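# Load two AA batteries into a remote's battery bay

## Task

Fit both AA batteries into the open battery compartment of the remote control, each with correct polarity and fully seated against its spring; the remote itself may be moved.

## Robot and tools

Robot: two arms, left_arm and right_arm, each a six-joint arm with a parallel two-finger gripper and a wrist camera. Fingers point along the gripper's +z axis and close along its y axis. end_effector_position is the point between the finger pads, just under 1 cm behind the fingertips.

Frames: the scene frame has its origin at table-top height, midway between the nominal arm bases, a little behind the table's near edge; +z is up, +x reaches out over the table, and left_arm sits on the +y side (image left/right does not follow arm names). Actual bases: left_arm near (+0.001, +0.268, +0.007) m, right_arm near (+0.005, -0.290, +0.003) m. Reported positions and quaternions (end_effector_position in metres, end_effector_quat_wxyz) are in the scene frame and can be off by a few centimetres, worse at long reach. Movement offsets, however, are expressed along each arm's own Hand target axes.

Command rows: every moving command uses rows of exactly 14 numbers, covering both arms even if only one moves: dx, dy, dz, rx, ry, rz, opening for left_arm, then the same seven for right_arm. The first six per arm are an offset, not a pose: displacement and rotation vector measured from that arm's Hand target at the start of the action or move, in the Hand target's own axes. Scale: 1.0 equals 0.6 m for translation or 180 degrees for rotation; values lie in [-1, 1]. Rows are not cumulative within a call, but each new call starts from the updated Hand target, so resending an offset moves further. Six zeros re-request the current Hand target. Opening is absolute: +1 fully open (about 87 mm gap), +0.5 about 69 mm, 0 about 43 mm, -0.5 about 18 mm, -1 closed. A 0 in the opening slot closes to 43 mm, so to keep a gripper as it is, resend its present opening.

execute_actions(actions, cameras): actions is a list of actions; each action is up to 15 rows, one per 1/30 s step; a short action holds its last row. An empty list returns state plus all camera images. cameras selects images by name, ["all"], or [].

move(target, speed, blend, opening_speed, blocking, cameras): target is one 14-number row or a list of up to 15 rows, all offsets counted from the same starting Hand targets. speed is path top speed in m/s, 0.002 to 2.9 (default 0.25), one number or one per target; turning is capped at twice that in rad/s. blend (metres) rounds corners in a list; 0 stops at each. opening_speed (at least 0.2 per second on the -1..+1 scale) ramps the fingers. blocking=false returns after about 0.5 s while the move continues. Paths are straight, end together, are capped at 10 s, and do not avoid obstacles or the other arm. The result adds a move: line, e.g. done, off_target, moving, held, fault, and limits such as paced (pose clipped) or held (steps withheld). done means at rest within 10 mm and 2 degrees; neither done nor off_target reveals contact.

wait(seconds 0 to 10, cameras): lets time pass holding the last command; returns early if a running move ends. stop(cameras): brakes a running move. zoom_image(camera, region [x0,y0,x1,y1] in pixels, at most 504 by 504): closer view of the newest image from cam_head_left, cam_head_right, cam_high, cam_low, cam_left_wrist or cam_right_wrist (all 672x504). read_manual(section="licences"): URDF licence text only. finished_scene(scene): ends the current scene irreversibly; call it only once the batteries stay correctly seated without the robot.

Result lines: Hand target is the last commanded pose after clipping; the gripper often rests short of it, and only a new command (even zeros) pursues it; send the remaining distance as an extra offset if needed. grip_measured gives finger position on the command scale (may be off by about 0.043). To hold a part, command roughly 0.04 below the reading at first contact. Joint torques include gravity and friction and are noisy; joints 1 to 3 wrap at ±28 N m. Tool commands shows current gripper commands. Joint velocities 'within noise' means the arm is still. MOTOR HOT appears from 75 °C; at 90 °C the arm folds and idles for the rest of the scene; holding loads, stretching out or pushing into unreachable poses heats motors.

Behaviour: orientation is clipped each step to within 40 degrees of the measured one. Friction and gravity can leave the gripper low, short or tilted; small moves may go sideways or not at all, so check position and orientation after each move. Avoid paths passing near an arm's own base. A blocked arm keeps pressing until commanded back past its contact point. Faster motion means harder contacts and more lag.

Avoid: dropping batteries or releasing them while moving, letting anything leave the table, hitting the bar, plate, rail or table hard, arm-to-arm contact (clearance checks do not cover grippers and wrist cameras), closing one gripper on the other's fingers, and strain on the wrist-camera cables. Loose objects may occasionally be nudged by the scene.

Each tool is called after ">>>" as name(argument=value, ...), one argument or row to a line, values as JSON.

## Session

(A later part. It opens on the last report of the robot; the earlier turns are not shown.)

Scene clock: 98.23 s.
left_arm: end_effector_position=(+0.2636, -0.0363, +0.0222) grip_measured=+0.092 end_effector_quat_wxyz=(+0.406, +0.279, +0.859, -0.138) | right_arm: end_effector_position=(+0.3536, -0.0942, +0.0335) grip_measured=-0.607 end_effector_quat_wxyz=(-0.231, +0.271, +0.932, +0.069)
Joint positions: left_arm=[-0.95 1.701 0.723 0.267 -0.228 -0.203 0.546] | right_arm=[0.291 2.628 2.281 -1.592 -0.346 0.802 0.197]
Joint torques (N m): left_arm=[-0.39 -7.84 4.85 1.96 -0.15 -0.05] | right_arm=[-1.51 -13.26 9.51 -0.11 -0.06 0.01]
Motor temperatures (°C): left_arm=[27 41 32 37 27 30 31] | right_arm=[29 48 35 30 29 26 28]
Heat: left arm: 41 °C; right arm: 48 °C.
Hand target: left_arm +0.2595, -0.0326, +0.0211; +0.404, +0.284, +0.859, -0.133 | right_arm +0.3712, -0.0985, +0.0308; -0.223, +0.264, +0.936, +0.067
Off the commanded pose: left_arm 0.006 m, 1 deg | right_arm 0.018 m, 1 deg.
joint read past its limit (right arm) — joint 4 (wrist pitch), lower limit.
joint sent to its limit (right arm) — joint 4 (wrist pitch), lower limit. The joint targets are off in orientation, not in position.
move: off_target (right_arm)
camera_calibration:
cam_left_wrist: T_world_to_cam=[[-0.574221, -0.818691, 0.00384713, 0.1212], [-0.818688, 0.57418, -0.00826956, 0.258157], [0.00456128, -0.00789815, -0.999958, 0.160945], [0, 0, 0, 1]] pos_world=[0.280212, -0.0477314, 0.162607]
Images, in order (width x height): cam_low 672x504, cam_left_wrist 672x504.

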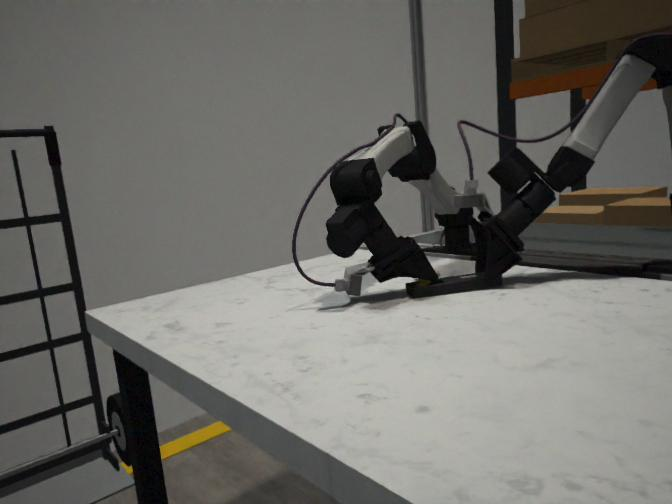

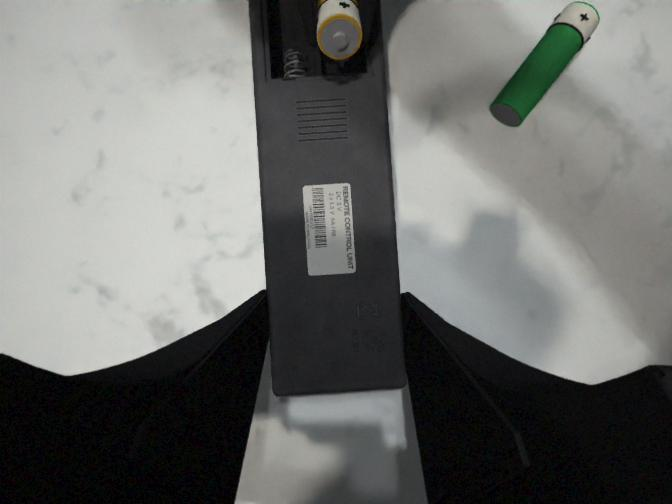

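>>> move(
  target=[0.017,0,-0.0075,0,0,0,-0.05,-0.0119,0,-0.005,0,0,0,-0.8],
  speed=0.04,
  cameras=["cam_low","cam_left_wrist","cam_right_wrist"],
)

>>> zoom_image(
  camera="cam_low",
  region=[380, 220, 500, 310],
)

>>> zoom_image(
  camera="cam_left_wrist",
  region=[220, 0, 430, 150],
)

Scene clock: 101.43 s.
left_arm: end_effector_position=(+0.2639, -0.0332, +0.0195) grip_measured=+0.092 end_effector_quat_wxyz=(+0.417, +0.273, +0.856, -0.139) | right_arm: end_effector_position=(+0.3569, -0.0922, +0.0341) grip_measured=-0.607 end_effector_quat_wxyz=(-0.232, +0.270, +0.931, +0.079)
Joint positions: left_arm=[-0.951 1.701 0.687 0.325 -0.243 -0.203 0.546] | right_arm=[0.287 2.638 2.299 -1.593 -0.363 0.796 0.197]
Joint torques (N m): left_arm=[-1.18 -9.07 3.97 1.7 -0.07 -0.11] | right_arm=[-2.1 -13.34 9.84 -0.06 0.09 0.01]
Heat: left arm: 41 °C; right arm: 48 °C.
Hand target: left_arm +0.2514, -0.0266, +0.0160; +0.404, +0.284, +0.859, -0.133 | right_arm +0.3778, -0.1024, +0.0303; -0.223, +0.264, +0.936, +0.067
Off the commanded pose: left_arm 0.014 m, 2 deg | right_arm 0.024 m, 2 deg.
joint read past its limit (right arm) — joint 4 (wrist pitch), lower limit.
joint sent to its limit (right arm) — joint 4 (wrist pitch), lower limit. The joint targets are off in orientation, not in position.
move: off_target (left_arm, right_arm)
camera_calibration:
cam_left_wrist: T_world_to_cam=[[-0.566073, -0.824352, 0.00217847, 0.121589], [-0.823965, 0.565722, -0.0322415, 0.258183], [0.025346, -0.0200461, -0.999478, 0.15245], [0, 0, 0, 1]] pos_world=[0.277698, -0.0427718, 0.16043]
cam_right_wrist: T_world_to_cam=[[-0.54422, -0.838835, -0.013443, 0.115836], [-0.168045, 0.0932973, 0.981354, 0.055006], [-0.82194, 0.536332, -0.191736, 0.498662], [0, 0, 0, 1]] pos_world=[0.482154, -0.175413, 0.0431884]
Images, in order (width x height): cam_low 672x504, cam_left_wrist 672x504, cam_right_wrist 672x504.

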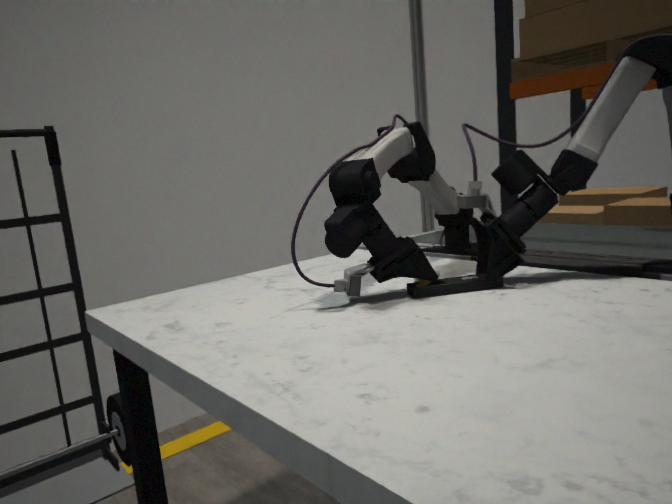

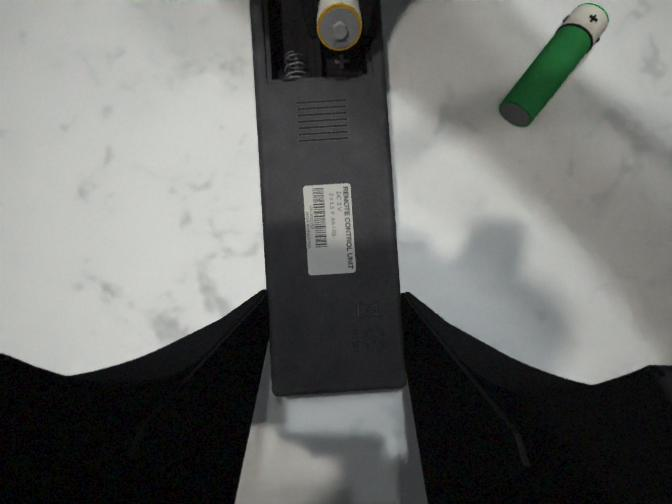

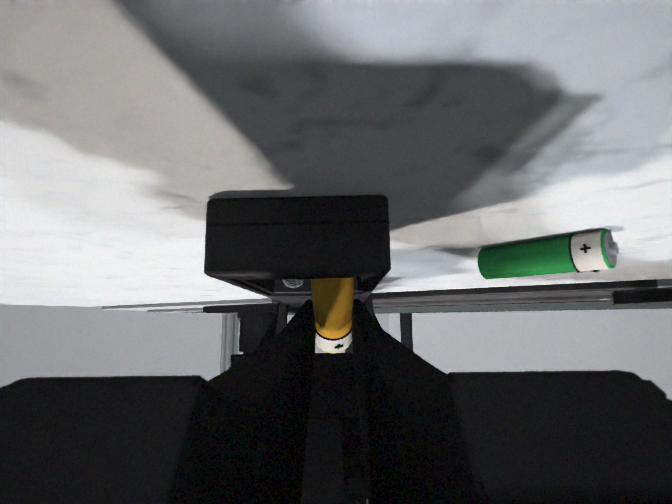

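Scaled by 4.200 from the camera's 672x504 image, which has a finer 960x720 frame.

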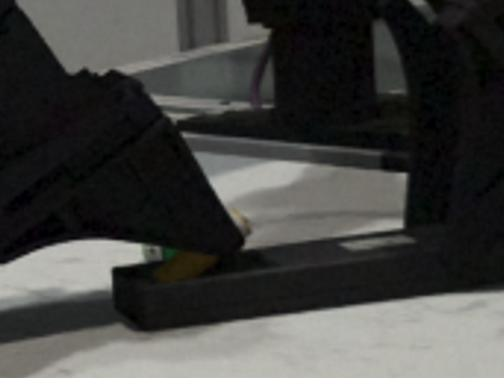

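Scaled by 2.400 from the camera's 672x504 image, which has a finer 960x720 frame.

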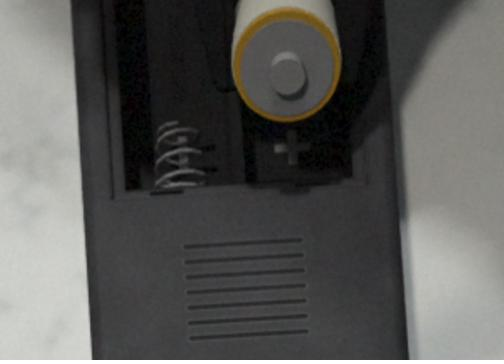

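>>> move(
  target=[
    [0,0,0,0,0,0,-0.05,-0.003,0,0.003,0,0,0,-0.45],
    [0,0,0,0,0,0,-0.05,0.01,0,-0.06,0,0,0,-0.4],
  ],
  speed=0.1,
  opening_speed=0.5,
  cameras=["cam_low","cam_left_wrist","cam_right_wrist"],
)

>>> zoom_image(
  camera="cam_low",
  region=[380, 220, 500, 310],
)

>>> zoom_image(
  camera="cam_left_wrist",
  region=[220, 0, 430, 150],
)

>>> zoom_image(
  camera="cam_right_wrist",
  region=[200, 100, 480, 360],
)

Scene clock: 105.23 s.
left_arm: end_effector_position=(+0.2590, -0.0328, +0.0186) grip_measured=+0.092 end_effector_quat_wxyz=(+0.413, +0.278, +0.856, -0.139) | right_arm: end_effector_position=(+0.3767, -0.1078, +0.0475) grip_measured=-0.400 end_effector_quat_wxyz=(-0.197, +0.286, +0.933, +0.099)
Joint positions: left_arm=[-0.96 1.692 0.681 0.314 -0.242 -0.204 0.546] | right_arm=[0.242 2.603 2.319 -1.573 -0.35 0.796 0.3]
Joint torques (N m): left_arm=[-0.4 -8.34 4.44 1.77 -0.09 -0.11] | right_arm=[-0.24 -18.52 7.73 -0.12 -0.08 0.14]
Heat: left arm: 41 °C; right arm: 49 °C.
Hand target: left_arm +0.2515, -0.0266, +0.0161; +0.404, +0.284, +0.859, -0.133 | right_arm +0.3868, -0.1083, +0.0650; -0.223, +0.264, +0.936, +0.067
Off the commanded pose: left_arm 0.010 m, 1 deg | right_arm 0.020 m, 5 deg.
joint read past its limit (right arm) — joint 4 (wrist pitch), lower limit.
joint sent to its limit (right arm) — joint 4 (wrist pitch), lower limit. The joint targets are off in orientation, not in position.
move: off_target (right_arm); target 2's new opening was sent with right_arm's hand 0.020 m and 5 deg from that target
camera_calibration:
cam_left_wrist: T_world_to_cam=[[-0.57361, -0.819129, 0.000405101, 0.121345], [-0.818911, 0.573446, -0.0233094, 0.252603], [0.0188611, -0.0137022, -0.999728, 0.153524], [0, 0, 0, 1]] pos_world=[0.273569, -0.0433539, 0.159321]
cam_right_wrist: T_world_to_cam=[[-0.576319, -0.814765, -0.0633615, 0.130768], [-0.236913, 0.0923685, 0.96713, 0.0730619], [-0.782131, 0.572386, -0.246262, 0.517346], [0, 0, 0, 1]] pos_world=[0.497306, -0.196324, 0.065028]
Images, in order (width x height): cam_low 672x504, cam_left_wrist 672x504, cam_right_wrist 672x504.

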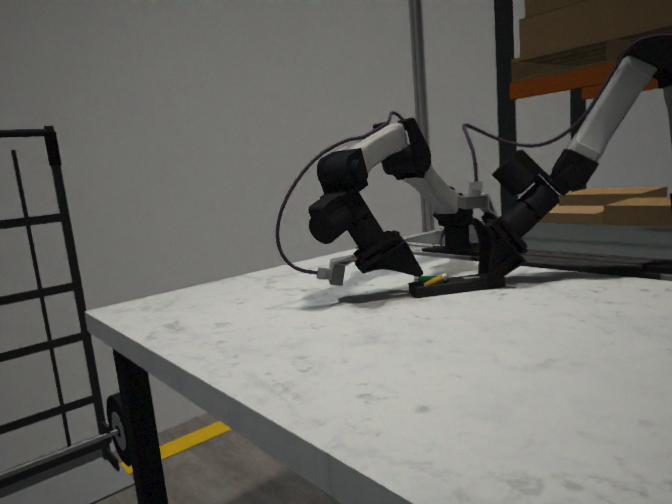

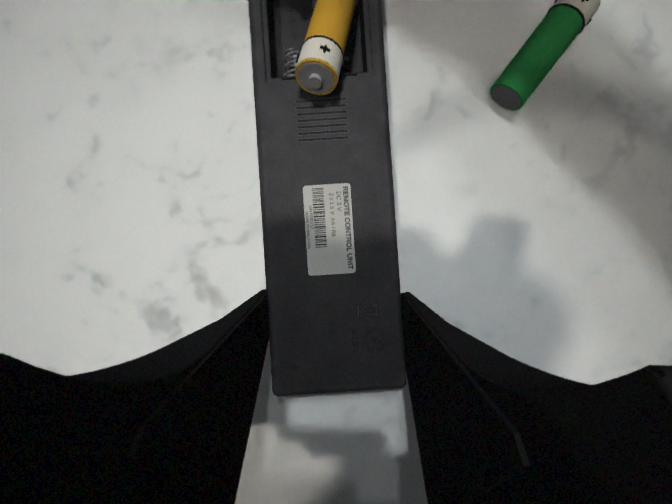

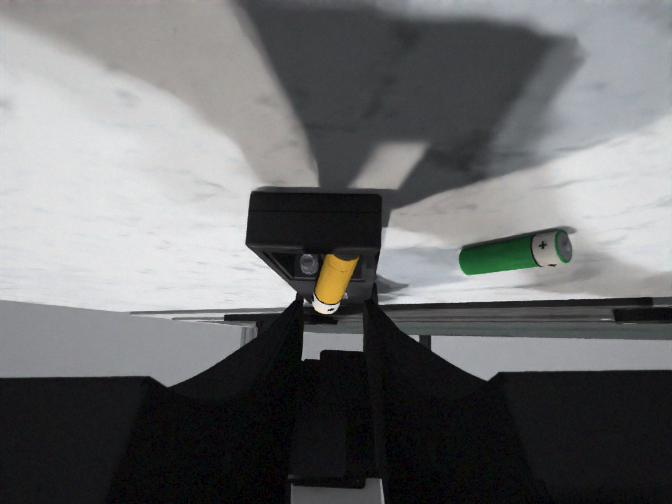

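Scaled by 4.200 from the camera's 672x504 image, which has a finer 960x720 frame.

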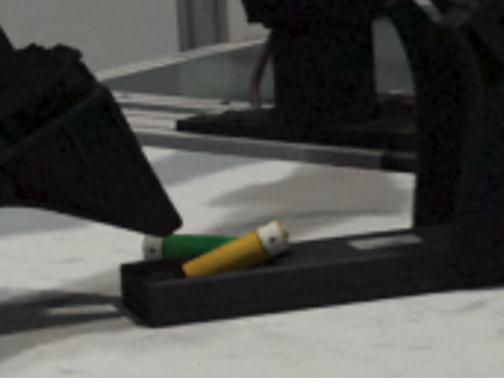

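Scaled by 2.400 from the camera's 672x504 image, which has a finer 960x720 frame.

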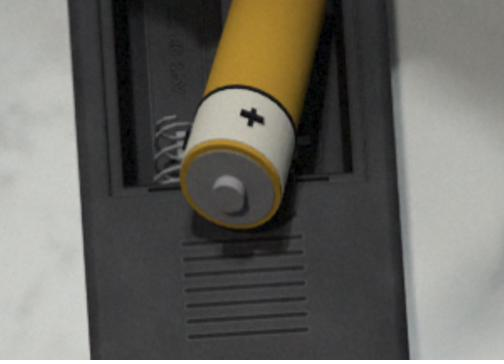

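Scaled by 1.800 from the camera's 672x504 image, which has a finer 960x720 frame.

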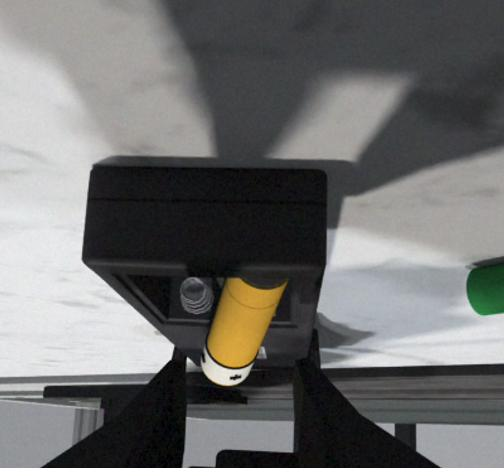

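>>> move(
  target=[
    [0,0,0,0,0,0,-0.05,0.023,0,-0.045,0,-0.038,0,0],
    [0,0,0,0,0,0,-0.05,0.0895,0.0023,0.045,0,-0.038,0,0],
  ],
  speed=0.12,
  blend=0.02,
  cameras=["cam_low","cam_left_wrist","cam_right_wrist"],
)

>>> zoom_image(
  camera="cam_right_wrist",
  region=[200, 100, 480, 360],
)

>>> zoom_image(
  camera="cam_low",
  region=[380, 220, 500, 310],
)

Scene clock: 114.00 s.
left_arm: end_effector_position=(+0.2590, -0.0328, +0.0186) grip_measured=+0.092 end_effector_quat_wxyz=(+0.413, +0.278, +0.856, -0.139) | right_arm: end_effector_position=(+0.3332, -0.0774, +0.0520) grip_measured=+0.000 end_effector_quat_wxyz=(-0.188, +0.268, +0.944, +0.040)
Joint positions: left_arm=[-0.96 1.692 0.681 0.314 -0.242 -0.204 0.546] | right_arm=[0.372 2.48 2.129 -1.519 -0.275 0.892 0.5]
Joint torques (N m): left_arm=[-0.4 -8.34 4.44 1.77 -0.09 -0.11] | right_arm=[0.17 -18.33 5.16 -0.19 -0.1 0.12]
Heat: left arm: 42 °C; right arm: 51 °C.
Hand target: left_arm +0.2515, -0.0266, +0.0161; +0.404, +0.284, +0.859, -0.133 | right_arm +0.3365, -0.0757, +0.0654; -0.167, +0.267, +0.948, +0.051
Off the commanded pose: left_arm 0.010 m, 1 deg | right_arm 0.014 m, 3 deg.
move: off_target (right_arm)
camera_calibration:
cam_left_wrist: T_world_to_cam=[[-0.57361, -0.819129, 0.000405101, 0.121345], [-0.818911, 0.573446, -0.0233094, 0.252603], [0.0188611, -0.0137022, -0.999728, 0.153524], [0, 0, 0, 1]] pos_world=[0.273569, -0.0433539, 0.159321]
cam_right_wrist: T_world_to_cam=[[-0.525355, -0.850257, 0.0326425, 0.10609], [-0.236046, 0.18249, 0.954453, 0.0629831], [-0.817487, 0.493721, -0.296572, 0.475342], [0, 0, 0, 1]] pos_world=[0.459187, -0.155976, 0.0773954]
Images, in order (width x height): cam_low 672x504, cam_left_wrist 672x504, cam_right_wrist 672x504.

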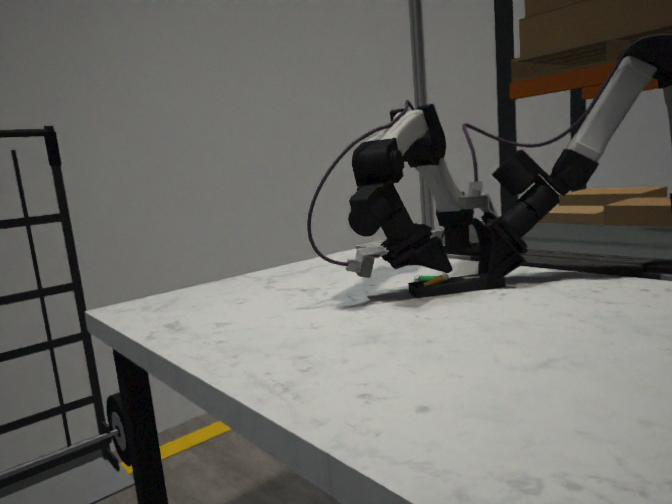

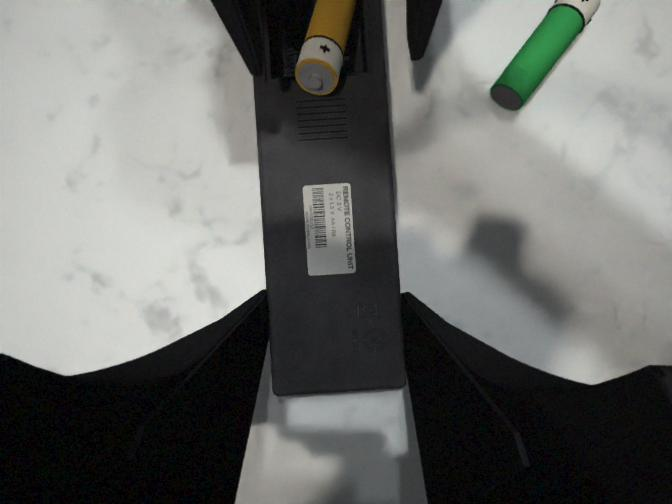

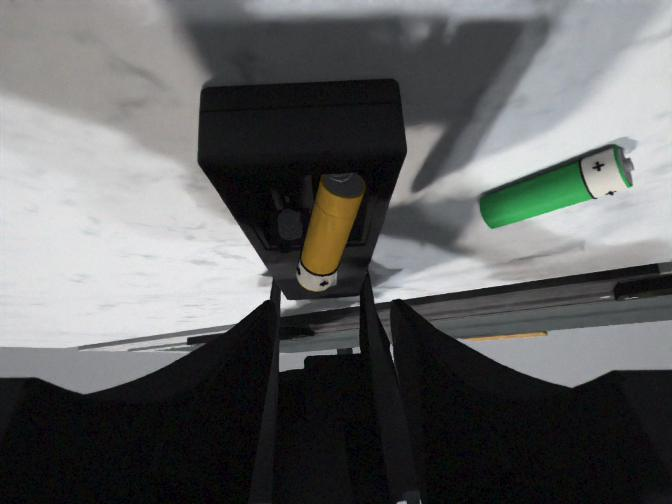

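Scaled by 1.800 from the camera's 672x504 image, which has a finer 960x720 frame.

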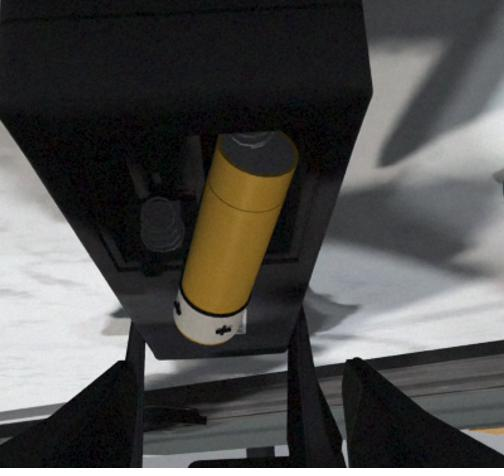

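Scaled by 4.200 from the camera's 672x504 image, which has a finer 960x720 frame.

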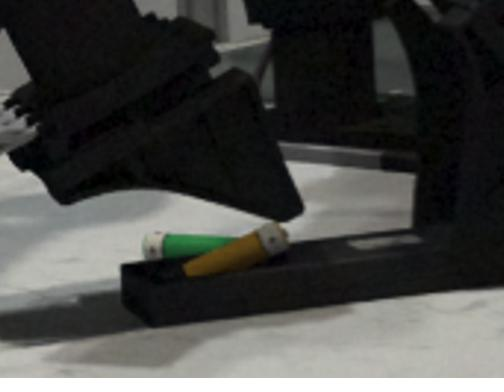

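>>> move(
  target=[0,0,0,0,0,0,-0.05,-0.006,0.0058,0.026,0,0,0,0],
  speed=0.05,
  cameras=["cam_low","cam_left_wrist","cam_right_wrist"],
)

>>> zoom_image(
  camera="cam_low",
  region=[380, 220, 500, 310],
)

Scene clock: 116.10 s.
left_arm: end_effector_position=(+0.2590, -0.0328, +0.0186) grip_measured=+0.092 end_effector_quat_wxyz=(+0.413, +0.278, +0.856, -0.139) | right_arm: end_effector_position=(+0.3360, -0.0759, +0.0412) grip_measured=+0.000 end_effector_quat_wxyz=(-0.182, +0.270, +0.944, +0.045)
Joint positions: left_arm=[-0.96 1.692 0.681 0.314 -0.242 -0.204 0.546] | right_arm=[0.372 2.48 2.092 -1.465 -0.275 0.899 0.5]
Joint torques (N m): left_arm=[-0.39 -8.34 4.45 1.77 -0.09 -0.11] | right_arm=[0.92 -16.73 5.18 -0.12 -0.1 0.13]
Heat: left arm: 42 °C; right arm: 52 °C.
Hand target: left_arm +0.2515, -0.0266, +0.0161; +0.404, +0.284, +0.859, -0.133 | right_arm +0.3366, -0.0716, +0.0495; -0.167, +0.267, +0.948, +0.051
Off the commanded pose: left_arm 0.010 m, 1 deg | right_arm 0.009 m, 2 deg.
move: done
camera_calibration:
cam_left_wrist: T_world_to_cam=[[-0.57361, -0.819129, 0.000405101, 0.121345], [-0.818911, 0.573446, -0.0233094, 0.252603], [0.0188611, -0.0137022, -0.999728, 0.153524], [0, 0, 0, 1]] pos_world=[0.273569, -0.0433539, 0.159321]
cam_right_wrist: T_world_to_cam=[[-0.53196, -0.846483, 0.0220294, 0.112072], [-0.248327, 0.180824, 0.951649, 0.0777568], [-0.809538, 0.500769, -0.306396, 0.471889], [0, 0, 0, 1]] pos_world=[0.460939, -0.1555, 0.0681187]
Images, in order (width x height): cam_low 672x504, cam_left_wrist 672x504, cam_right_wrist 672x504.

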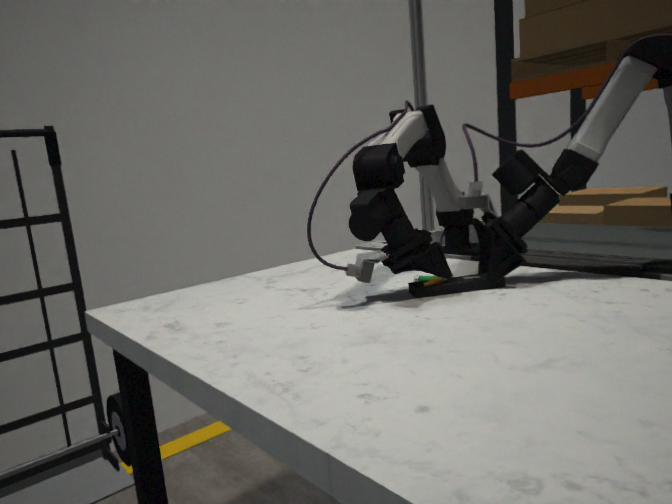

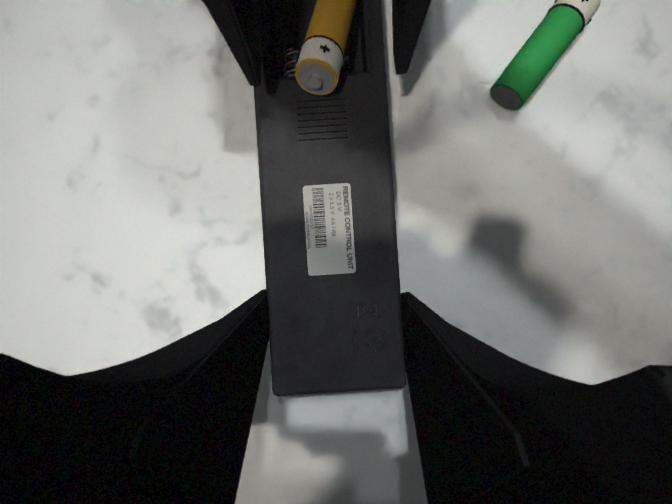

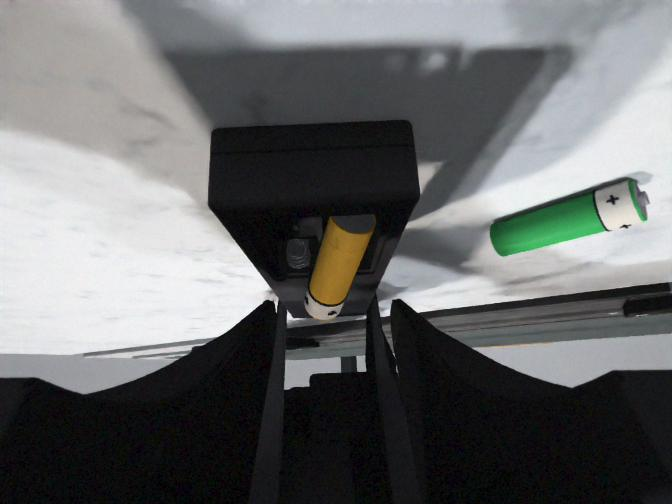

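Scaled by 4.200 from the camera's 672x504 image, which has a finer 960x720 frame.

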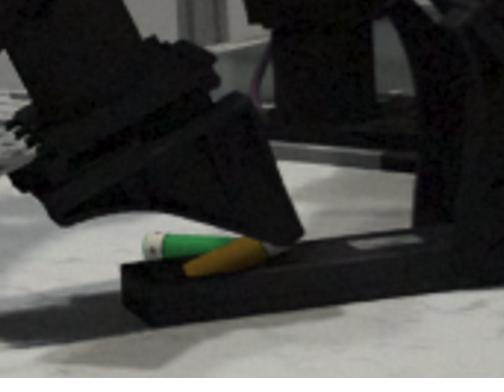

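>>> move(
  target=[
    [0,0,0,0,0,0,-0.05,-0.0077,0,0.0113,0,0,0,0],
    [0,0,0,0,0,0,-0.05,-0.0077,0,0.0113,0,0,0,-0.78],
  ],
  speed=0.05,
  opening_speed=0.4,
  cameras=["cam_low","cam_left_wrist","cam_right_wrist"],
)

>>> zoom_image(
  camera="cam_low",
  region=[380, 220, 500, 310],
)

>>> zoom_image(
  camera="cam_left_wrist",
  region=[220, 0, 430, 150],
)

>>> zoom_image(
  camera="cam_right_wrist",
  region=[200, 150, 480, 410],
)

Scene clock: 120.20 s.
left_arm: end_effector_position=(+0.2589, -0.0324, +0.0187) grip_measured=+0.092 end_effector_quat_wxyz=(+0.413, +0.278, +0.856, -0.138) | right_arm: end_effector_position=(+0.3378, -0.0753, +0.0372) grip_measured=-0.601 end_effector_quat_wxyz=(-0.178, +0.270, +0.945, +0.047)
Joint positions: left_arm=[-0.96 1.691 0.681 0.312 -0.242 -0.204 0.546] | right_arm=[0.372 2.48 2.08 -1.442 -0.274 0.899 0.199]
Joint torques (N m): left_arm=[-0.39 -8.25 4.44 1.79 -0.08 -0.11] | right_arm=[0.54 -15.69 5.01 -0.1 -0.11 0.08]
Heat: left arm: 42 °C; right arm: 52 °C.
Hand target: left_arm +0.2515, -0.0266, +0.0161; +0.404, +0.284, +0.859, -0.133 | right_arm +0.3383, -0.0726, +0.0415; -0.167, +0.267, +0.948, +0.051
Off the commanded pose: left_arm 0.010 m, 1 deg | right_arm 0.005 m, 1 deg.
move: done
camera_calibration:
cam_left_wrist: T_world_to_cam=[[-0.572961, -0.819583, -0.000081267, 0.121392], [-0.819375, 0.572818, -0.022467, 0.252453], [0.0184601, -0.0128061, -0.999748, 0.153777], [0, 0, 0, 1]] pos_world=[0.273568, -0.0431497, 0.15942]
cam_right_wrist: T_world_to_cam=[[-0.532132, -0.846539, 0.0143982, 0.113964], [-0.257838, 0.178228, 0.949607, 0.0850293], [-0.806446, 0.501604, -0.313111, 0.471142], [0, 0, 0, 1]] pos_world=[0.462518, -0.155006, 0.0651342]
Images, in order (width x height): cam_low 672x504, cam_left_wrist 672x504, cam_right_wrist 672x504.

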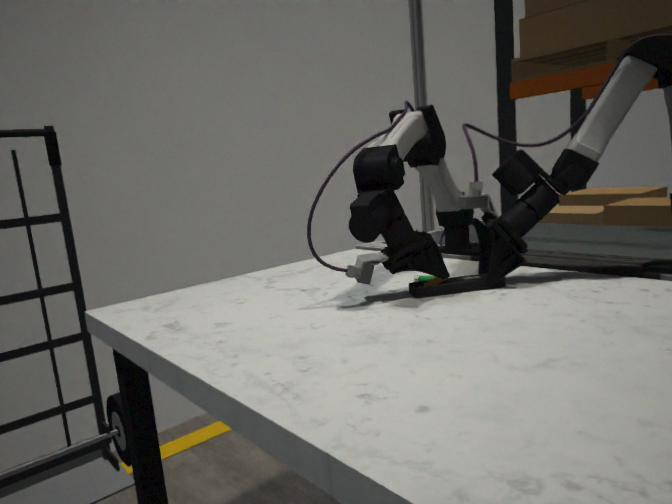

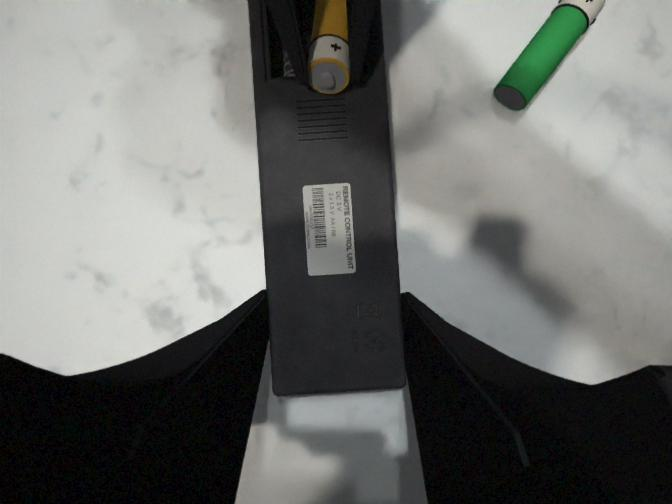

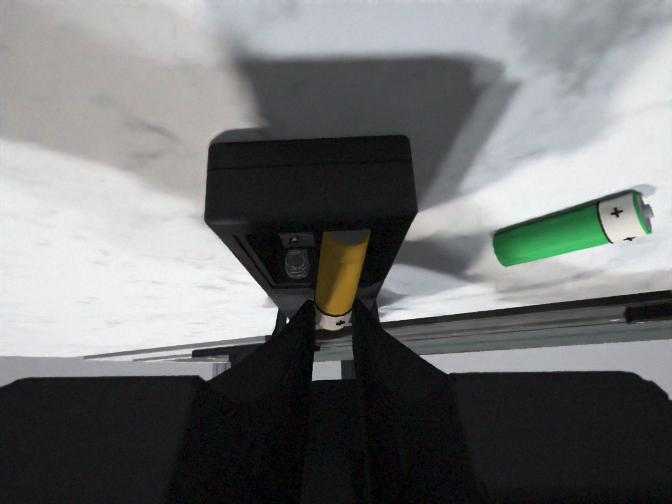

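Scaled by 4.200 from the camera's 672x504 image, which has a finer 960x720 frame.

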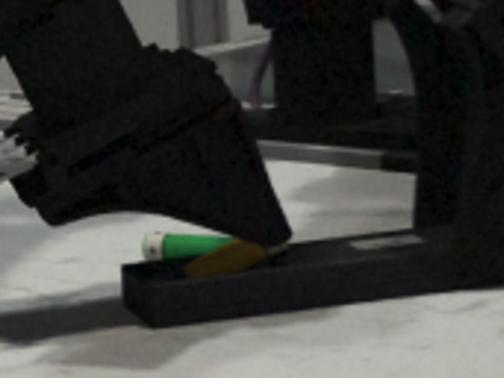

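Scaled by 2.400 from the camera's 672x504 image, which has a finer 960x720 frame.

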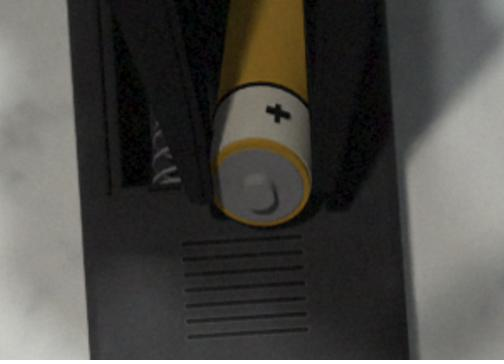

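Scaled by 1.800 from the camera's 672x504 image, which has a finer 960x720 frame.

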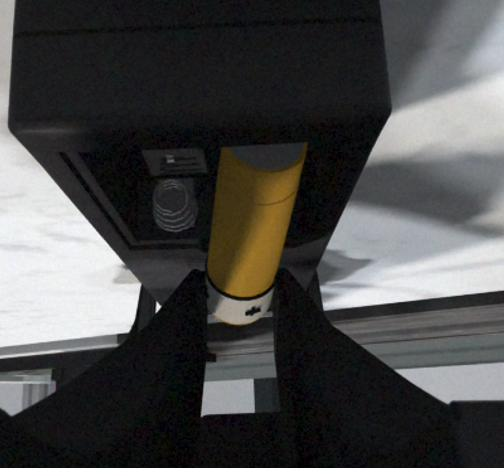

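>>> move(
  target=[0,0,0,0,0,0,-0.05,-0.0345,-0.005,-0.0125,0,0,0,-0.78],
  speed=0.05,
  cameras=["cam_left_wrist"],
)

>>> zoom_image(
  camera="cam_left_wrist",
  region=[220, 0, 430, 150],
)

Scene clock: 122.10 s.
left_arm: end_effector_position=(+0.2588, -0.0325, +0.0187) grip_measured=+0.092 end_effector_quat_wxyz=(+0.413, +0.278, +0.856, -0.138) | right_arm: end_effector_position=(+0.3454, -0.0843, +0.0417) grip_measured=-0.604 end_effector_quat_wxyz=(-0.182, +0.269, +0.945, +0.048)
Joint positions: left_arm=[-0.96 1.691 0.681 0.312 -0.242 -0.204 0.546] | right_arm=[0.347 2.51 2.147 -1.494 -0.272 0.871 0.198]
Joint torques (N m): left_arm=[-0.4 -8.24 4.45 1.79 -0.09 -0.11] | right_arm=[-0.77 -12.77 9.43 -0.19 -0.01 -0.03]
Heat: left arm: 42 °C; right arm: 52 °C.
Hand target: left_arm +0.2515, -0.0267, +0.0161; +0.404, +0.284, +0.859, -0.133 | right_arm +0.3556, -0.0867, +0.0414; -0.167, +0.267, +0.948, +0.051
Off the commanded pose: left_arm 0.010 m, 1 deg | right_arm 0.010 m, 2 deg.
move: done
camera_calibration:
cam_left_wrist: T_world_to_cam=[[-0.573146, -0.819453, 0.000109206, 0.121359], [-0.81925, 0.573001, -0.0223602, 0.252327], [0.0182606, -0.0129052, -0.99975, 0.15383], [0, 0, 0, 1]] pos_world=[0.273467, -0.0431503, 0.15942]
Images, in order (width x height): cam_left_wrist 672x504.

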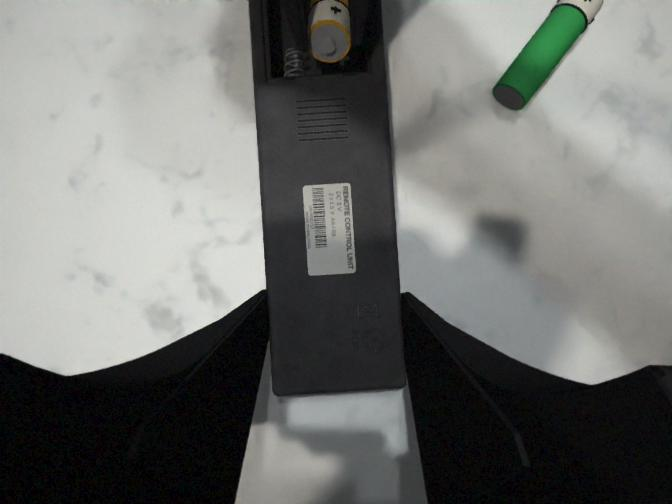

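Scaled by 2.400 from the camera's 672x504 image, which has a finer 960x720 frame.

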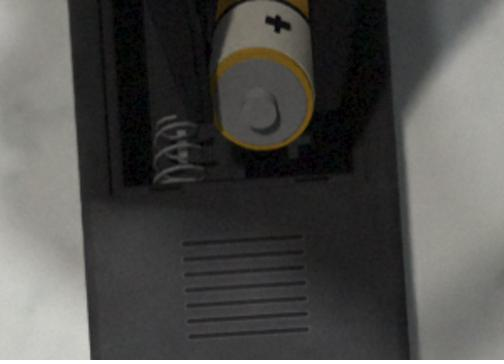

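>>> move(
  target=[0,0,0,0,0,0,-0.05,-0.0235,-0.0055,0.0057,0,-0.03,0,-0.78],
  speed=0.05,
  cameras=["cam_left_wrist","cam_low"],
)

>>> zoom_image(
  camera="cam_left_wrist",
  region=[220, 0, 430, 150],
)

>>> zoom_image(
  camera="cam_low",
  region=[380, 220, 500, 310],
)

Scene clock: 124.70 s.
left_arm: end_effector_position=(+0.2589, -0.0326, +0.0188) grip_measured=+0.092 end_effector_quat_wxyz=(+0.413, +0.278, +0.856, -0.138) | right_arm: end_effector_position=(+0.3464, -0.0853, +0.0360) grip_measured=-0.606 end_effector_quat_wxyz=(-0.177, +0.268, +0.946, +0.046)
Joint positions: left_arm=[-0.96 1.691 0.681 0.312 -0.242 -0.204 0.546] | right_arm=[0.347 2.51 2.129 -1.47 -0.264 0.87 0.197]
Joint torques (N m): left_arm=[-0.4 -8.24 4.44 1.79 -0.09 -0.11] | right_arm=[-0.79 -16.65 5.03 0.36 0.57 0.11]
Motor temperatures (°C): left_arm=[27 43 33 37 27 30 32] | right_arm=[29 53 36 30 29 26 28]
Heat: left arm: 43 °C; right arm: 53 °C.
Hand target: left_arm +0.2515, -0.0267, +0.0161; +0.404, +0.284, +0.859, -0.134 | right_arm +0.3640, -0.0958, +0.0332; -0.122, +0.269, +0.954, +0.038
Off the commanded pose: left_arm 0.010 m, 1 deg | right_arm 0.021 m, 6 deg.
move: off_target (right_arm)
camera_calibration:
cam_left_wrist: T_world_to_cam=[[-0.573152, -0.819449, 0.000371544, 0.121294], [-0.819237, 0.572993, -0.0230315, 0.252575], [0.0186602, -0.0135049, -0.999735, 0.15379], [0, 0, 0, 1]] pos_world=[0.273568, -0.0432527, 0.159521]
Images, in order (width x height): cam_low 672x504, cam_left_wrist 672x504.

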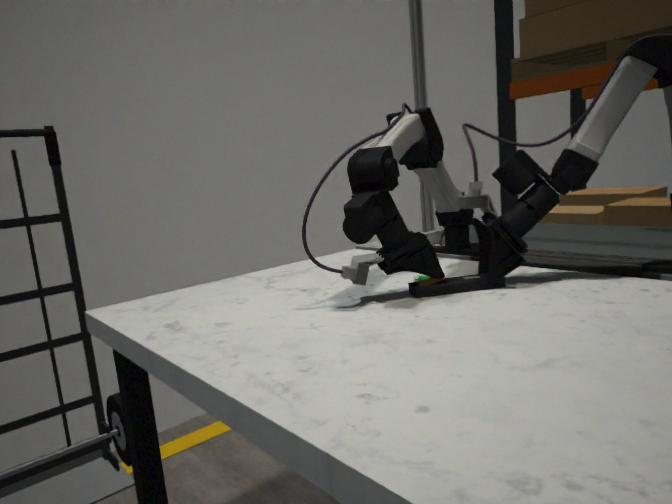

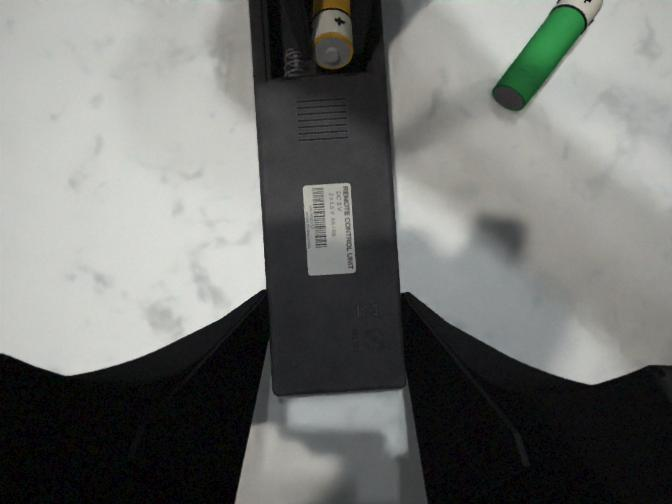

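Scaled by 2.400 from the camera's 672x504 image, which has a finer 960x720 frame.

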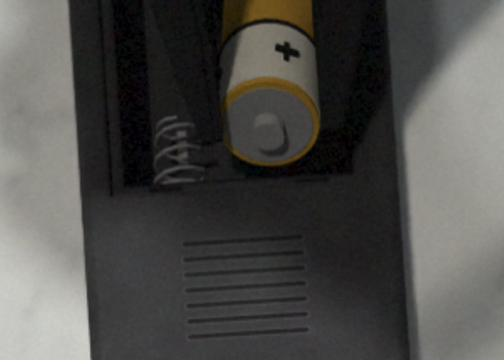

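Scaled by 4.200 from the camera's 672x504 image, which has a finer 960x720 frame.

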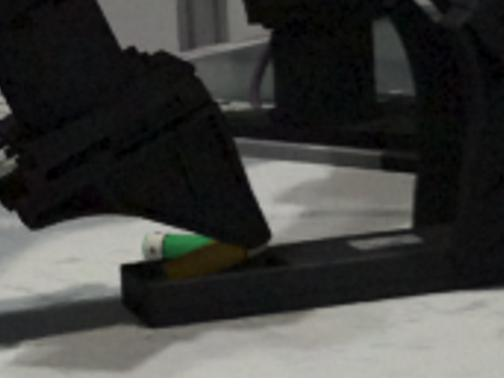

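>>> move(
  target=[0,0,0,0,0,0,-0.05,-0.0145,-0.005,0.001,0,0,0,-0.78],
  speed=0.05,
  cameras=["cam_left_wrist","cam_low"],
)

>>> zoom_image(
  camera="cam_left_wrist",
  region=[220, 0, 430, 150],
)

>>> zoom_image(
  camera="cam_low",
  region=[380, 220, 500, 310],
)

Scene clock: 126.23 s.
left_arm: end_effector_position=(+0.2589, -0.0326, +0.0188) grip_measured=+0.092 end_effector_quat_wxyz=(+0.413, +0.278, +0.856, -0.138) | right_arm: end_effector_position=(+0.3465, -0.0855, +0.0359) grip_measured=-0.606 end_effector_quat_wxyz=(-0.177, +0.268, +0.946, +0.046)
Joint positions: left_arm=[-0.96 1.691 0.681 0.312 -0.242 -0.204 0.546] | right_arm=[0.346 2.51 2.129 -1.47 -0.263 0.869 0.197]
Joint torques (N m): left_arm=[-0.4 -8.24 4.45 1.79 -0.09 -0.11] | right_arm=[-2.14 -15.31 6.39 0.28 0.64 0.01]
Heat: left arm: 43 °C; right arm: 54 °C.
Hand target: left_arm +0.2515, -0.0267, +0.0161; +0.404, +0.284, +0.859, -0.134 | right_arm +0.3695, -0.1027, +0.0304; -0.122, +0.270, +0.954, +0.038
Off the commanded pose: left_arm 0.010 m, 1 deg | right_arm 0.029 m, 6 deg.
move: off_target (right_arm)
camera_calibration:
cam_left_wrist: T_world_to_cam=[[-0.573152, -0.819449, 0.000371544, 0.121294], [-0.819237, 0.572993, -0.0230315, 0.252575], [0.0186602, -0.0135049, -0.999735, 0.15379], [0, 0, 0, 1]] pos_world=[0.273568, -0.0432527, 0.159521]
Images, in order (width x height): cam_low 672x504, cam_left_wrist 672x504.

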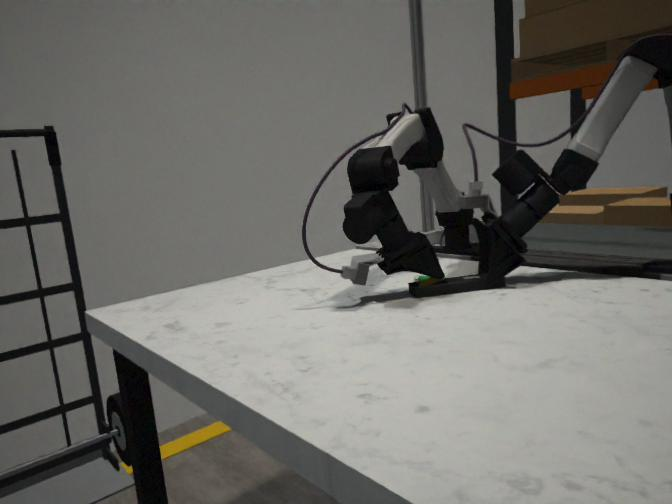

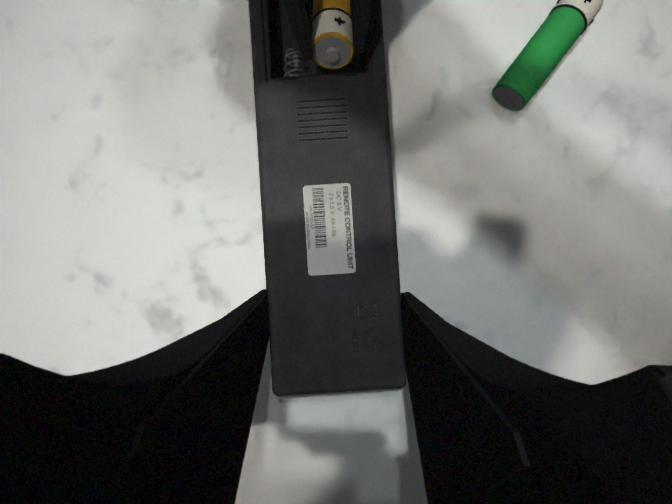

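Scaled by 2.400 from the camera's 672x504 image, which has a finer 960x720 frame.

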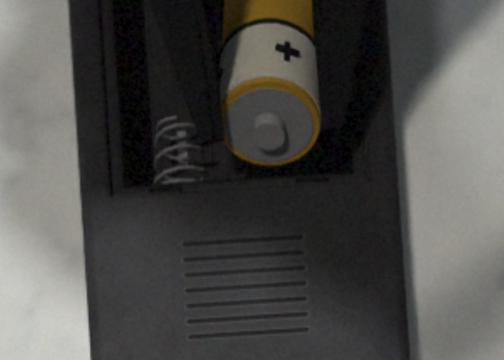

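Scaled by 4.200 from the camera's 672x504 image, which has a finer 960x720 frame.

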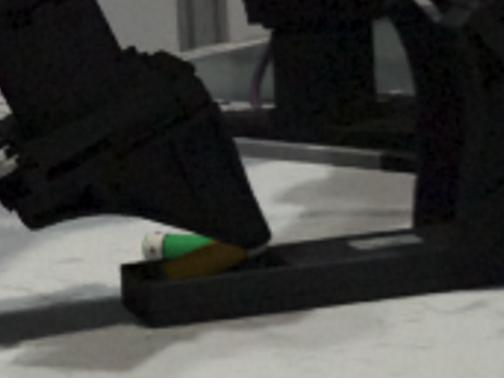

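>>> move(
  target=[0.008,0,-0.006,0,0,0,-0.05,-0.0145,0,0.002,0,0,0,-0.8],
  speed=0.05,
  cameras=["cam_left_wrist","cam_low"],
)

>>> zoom_image(
  camera="cam_left_wrist",
  region=[220, 0, 430, 150],
)

>>> zoom_image(
  camera="cam_low",
  region=[380, 220, 500, 310],
)

Scene clock: 128.47 s.
left_arm: end_effector_position=(+0.2588, -0.0340, +0.0213) grip_measured=+0.091 end_effector_quat_wxyz=(+0.421, +0.276, +0.852, -0.145) | right_arm: end_effector_position=(+0.3471, -0.0895, +0.0363) grip_measured=-0.608 end_effector_quat_wxyz=(-0.178, +0.267, +0.946, +0.046)
Joint positions: left_arm=[-0.962 1.684 0.665 0.344 -0.242 -0.204 0.545] | right_arm=[0.337 2.51 2.129 -1.475 -0.263 0.857 0.196]
Joint torques (N m): left_arm=[-0.76 -8.72 3.85 1.58 -0.13 -0.14] | right_arm=[-2.51 -12.98 9.5 0.27 0.62 0]
Heat: left arm: 43 °C; right arm: 54 °C.
Hand target: left_arm +0.2467, -0.0232, +0.0146; +0.404, +0.284, +0.859, -0.134 | right_arm +0.3764, -0.1069, +0.0271; -0.122, +0.269, +0.954, +0.038
Off the commanded pose: left_arm 0.017 m, 3 deg | right_arm 0.035 m, 7 deg.
move: off_target (left_arm, right_arm)
camera_calibration:
cam_left_wrist: T_world_to_cam=[[-0.575268, -0.817925, 0.00814961, 0.120496], [-0.817348, 0.574418, -0.0445596, 0.253302], [0.0317651, -0.0322948, -0.998973, 0.152193], [0, 0, 0, 1]] pos_world=[0.271519, -0.0420293, 0.162342]
Images, in order (width x height): cam_low 672x504, cam_left_wrist 672x504.

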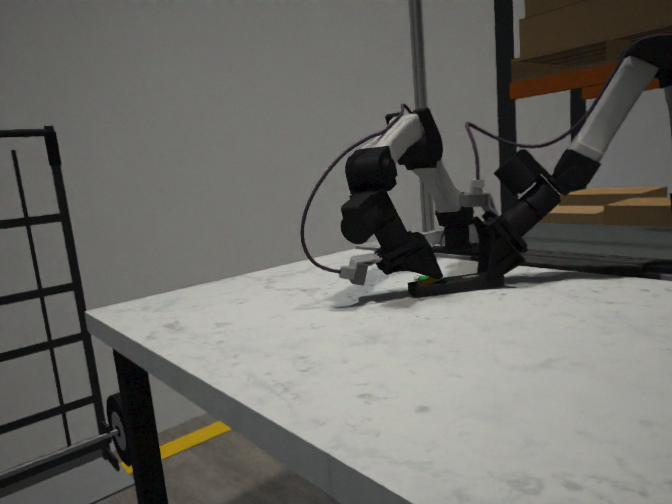

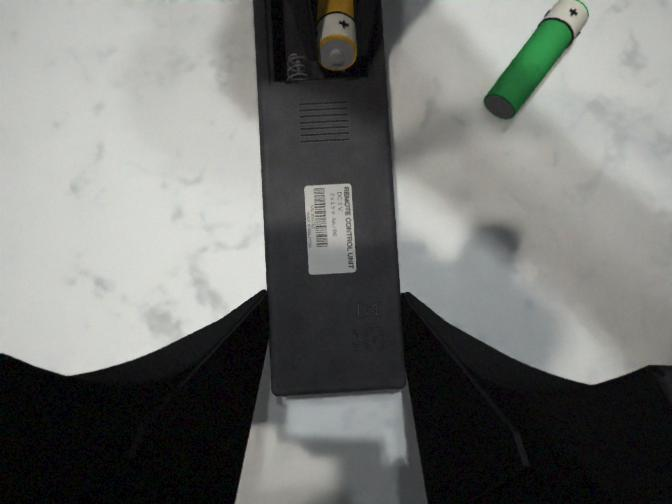

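Scaled by 2.400 from the camera's 672x504 image, which has a finer 960x720 frame.

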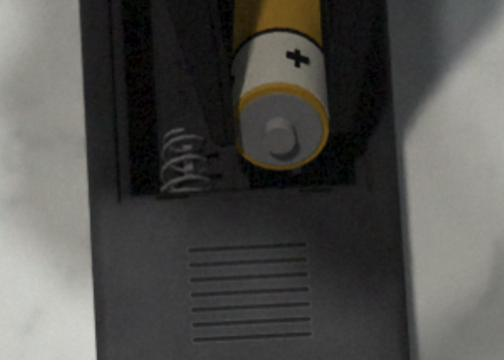

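Scaled by 4.200 from the camera's 672x504 image, which has a finer 960x720 frame.

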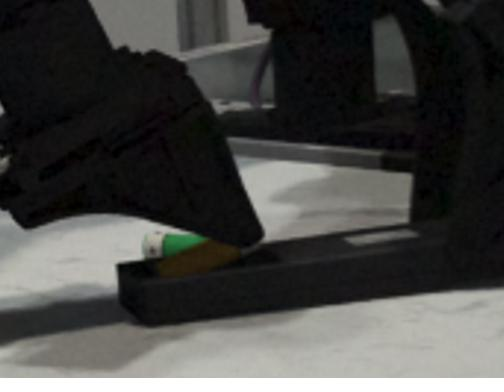

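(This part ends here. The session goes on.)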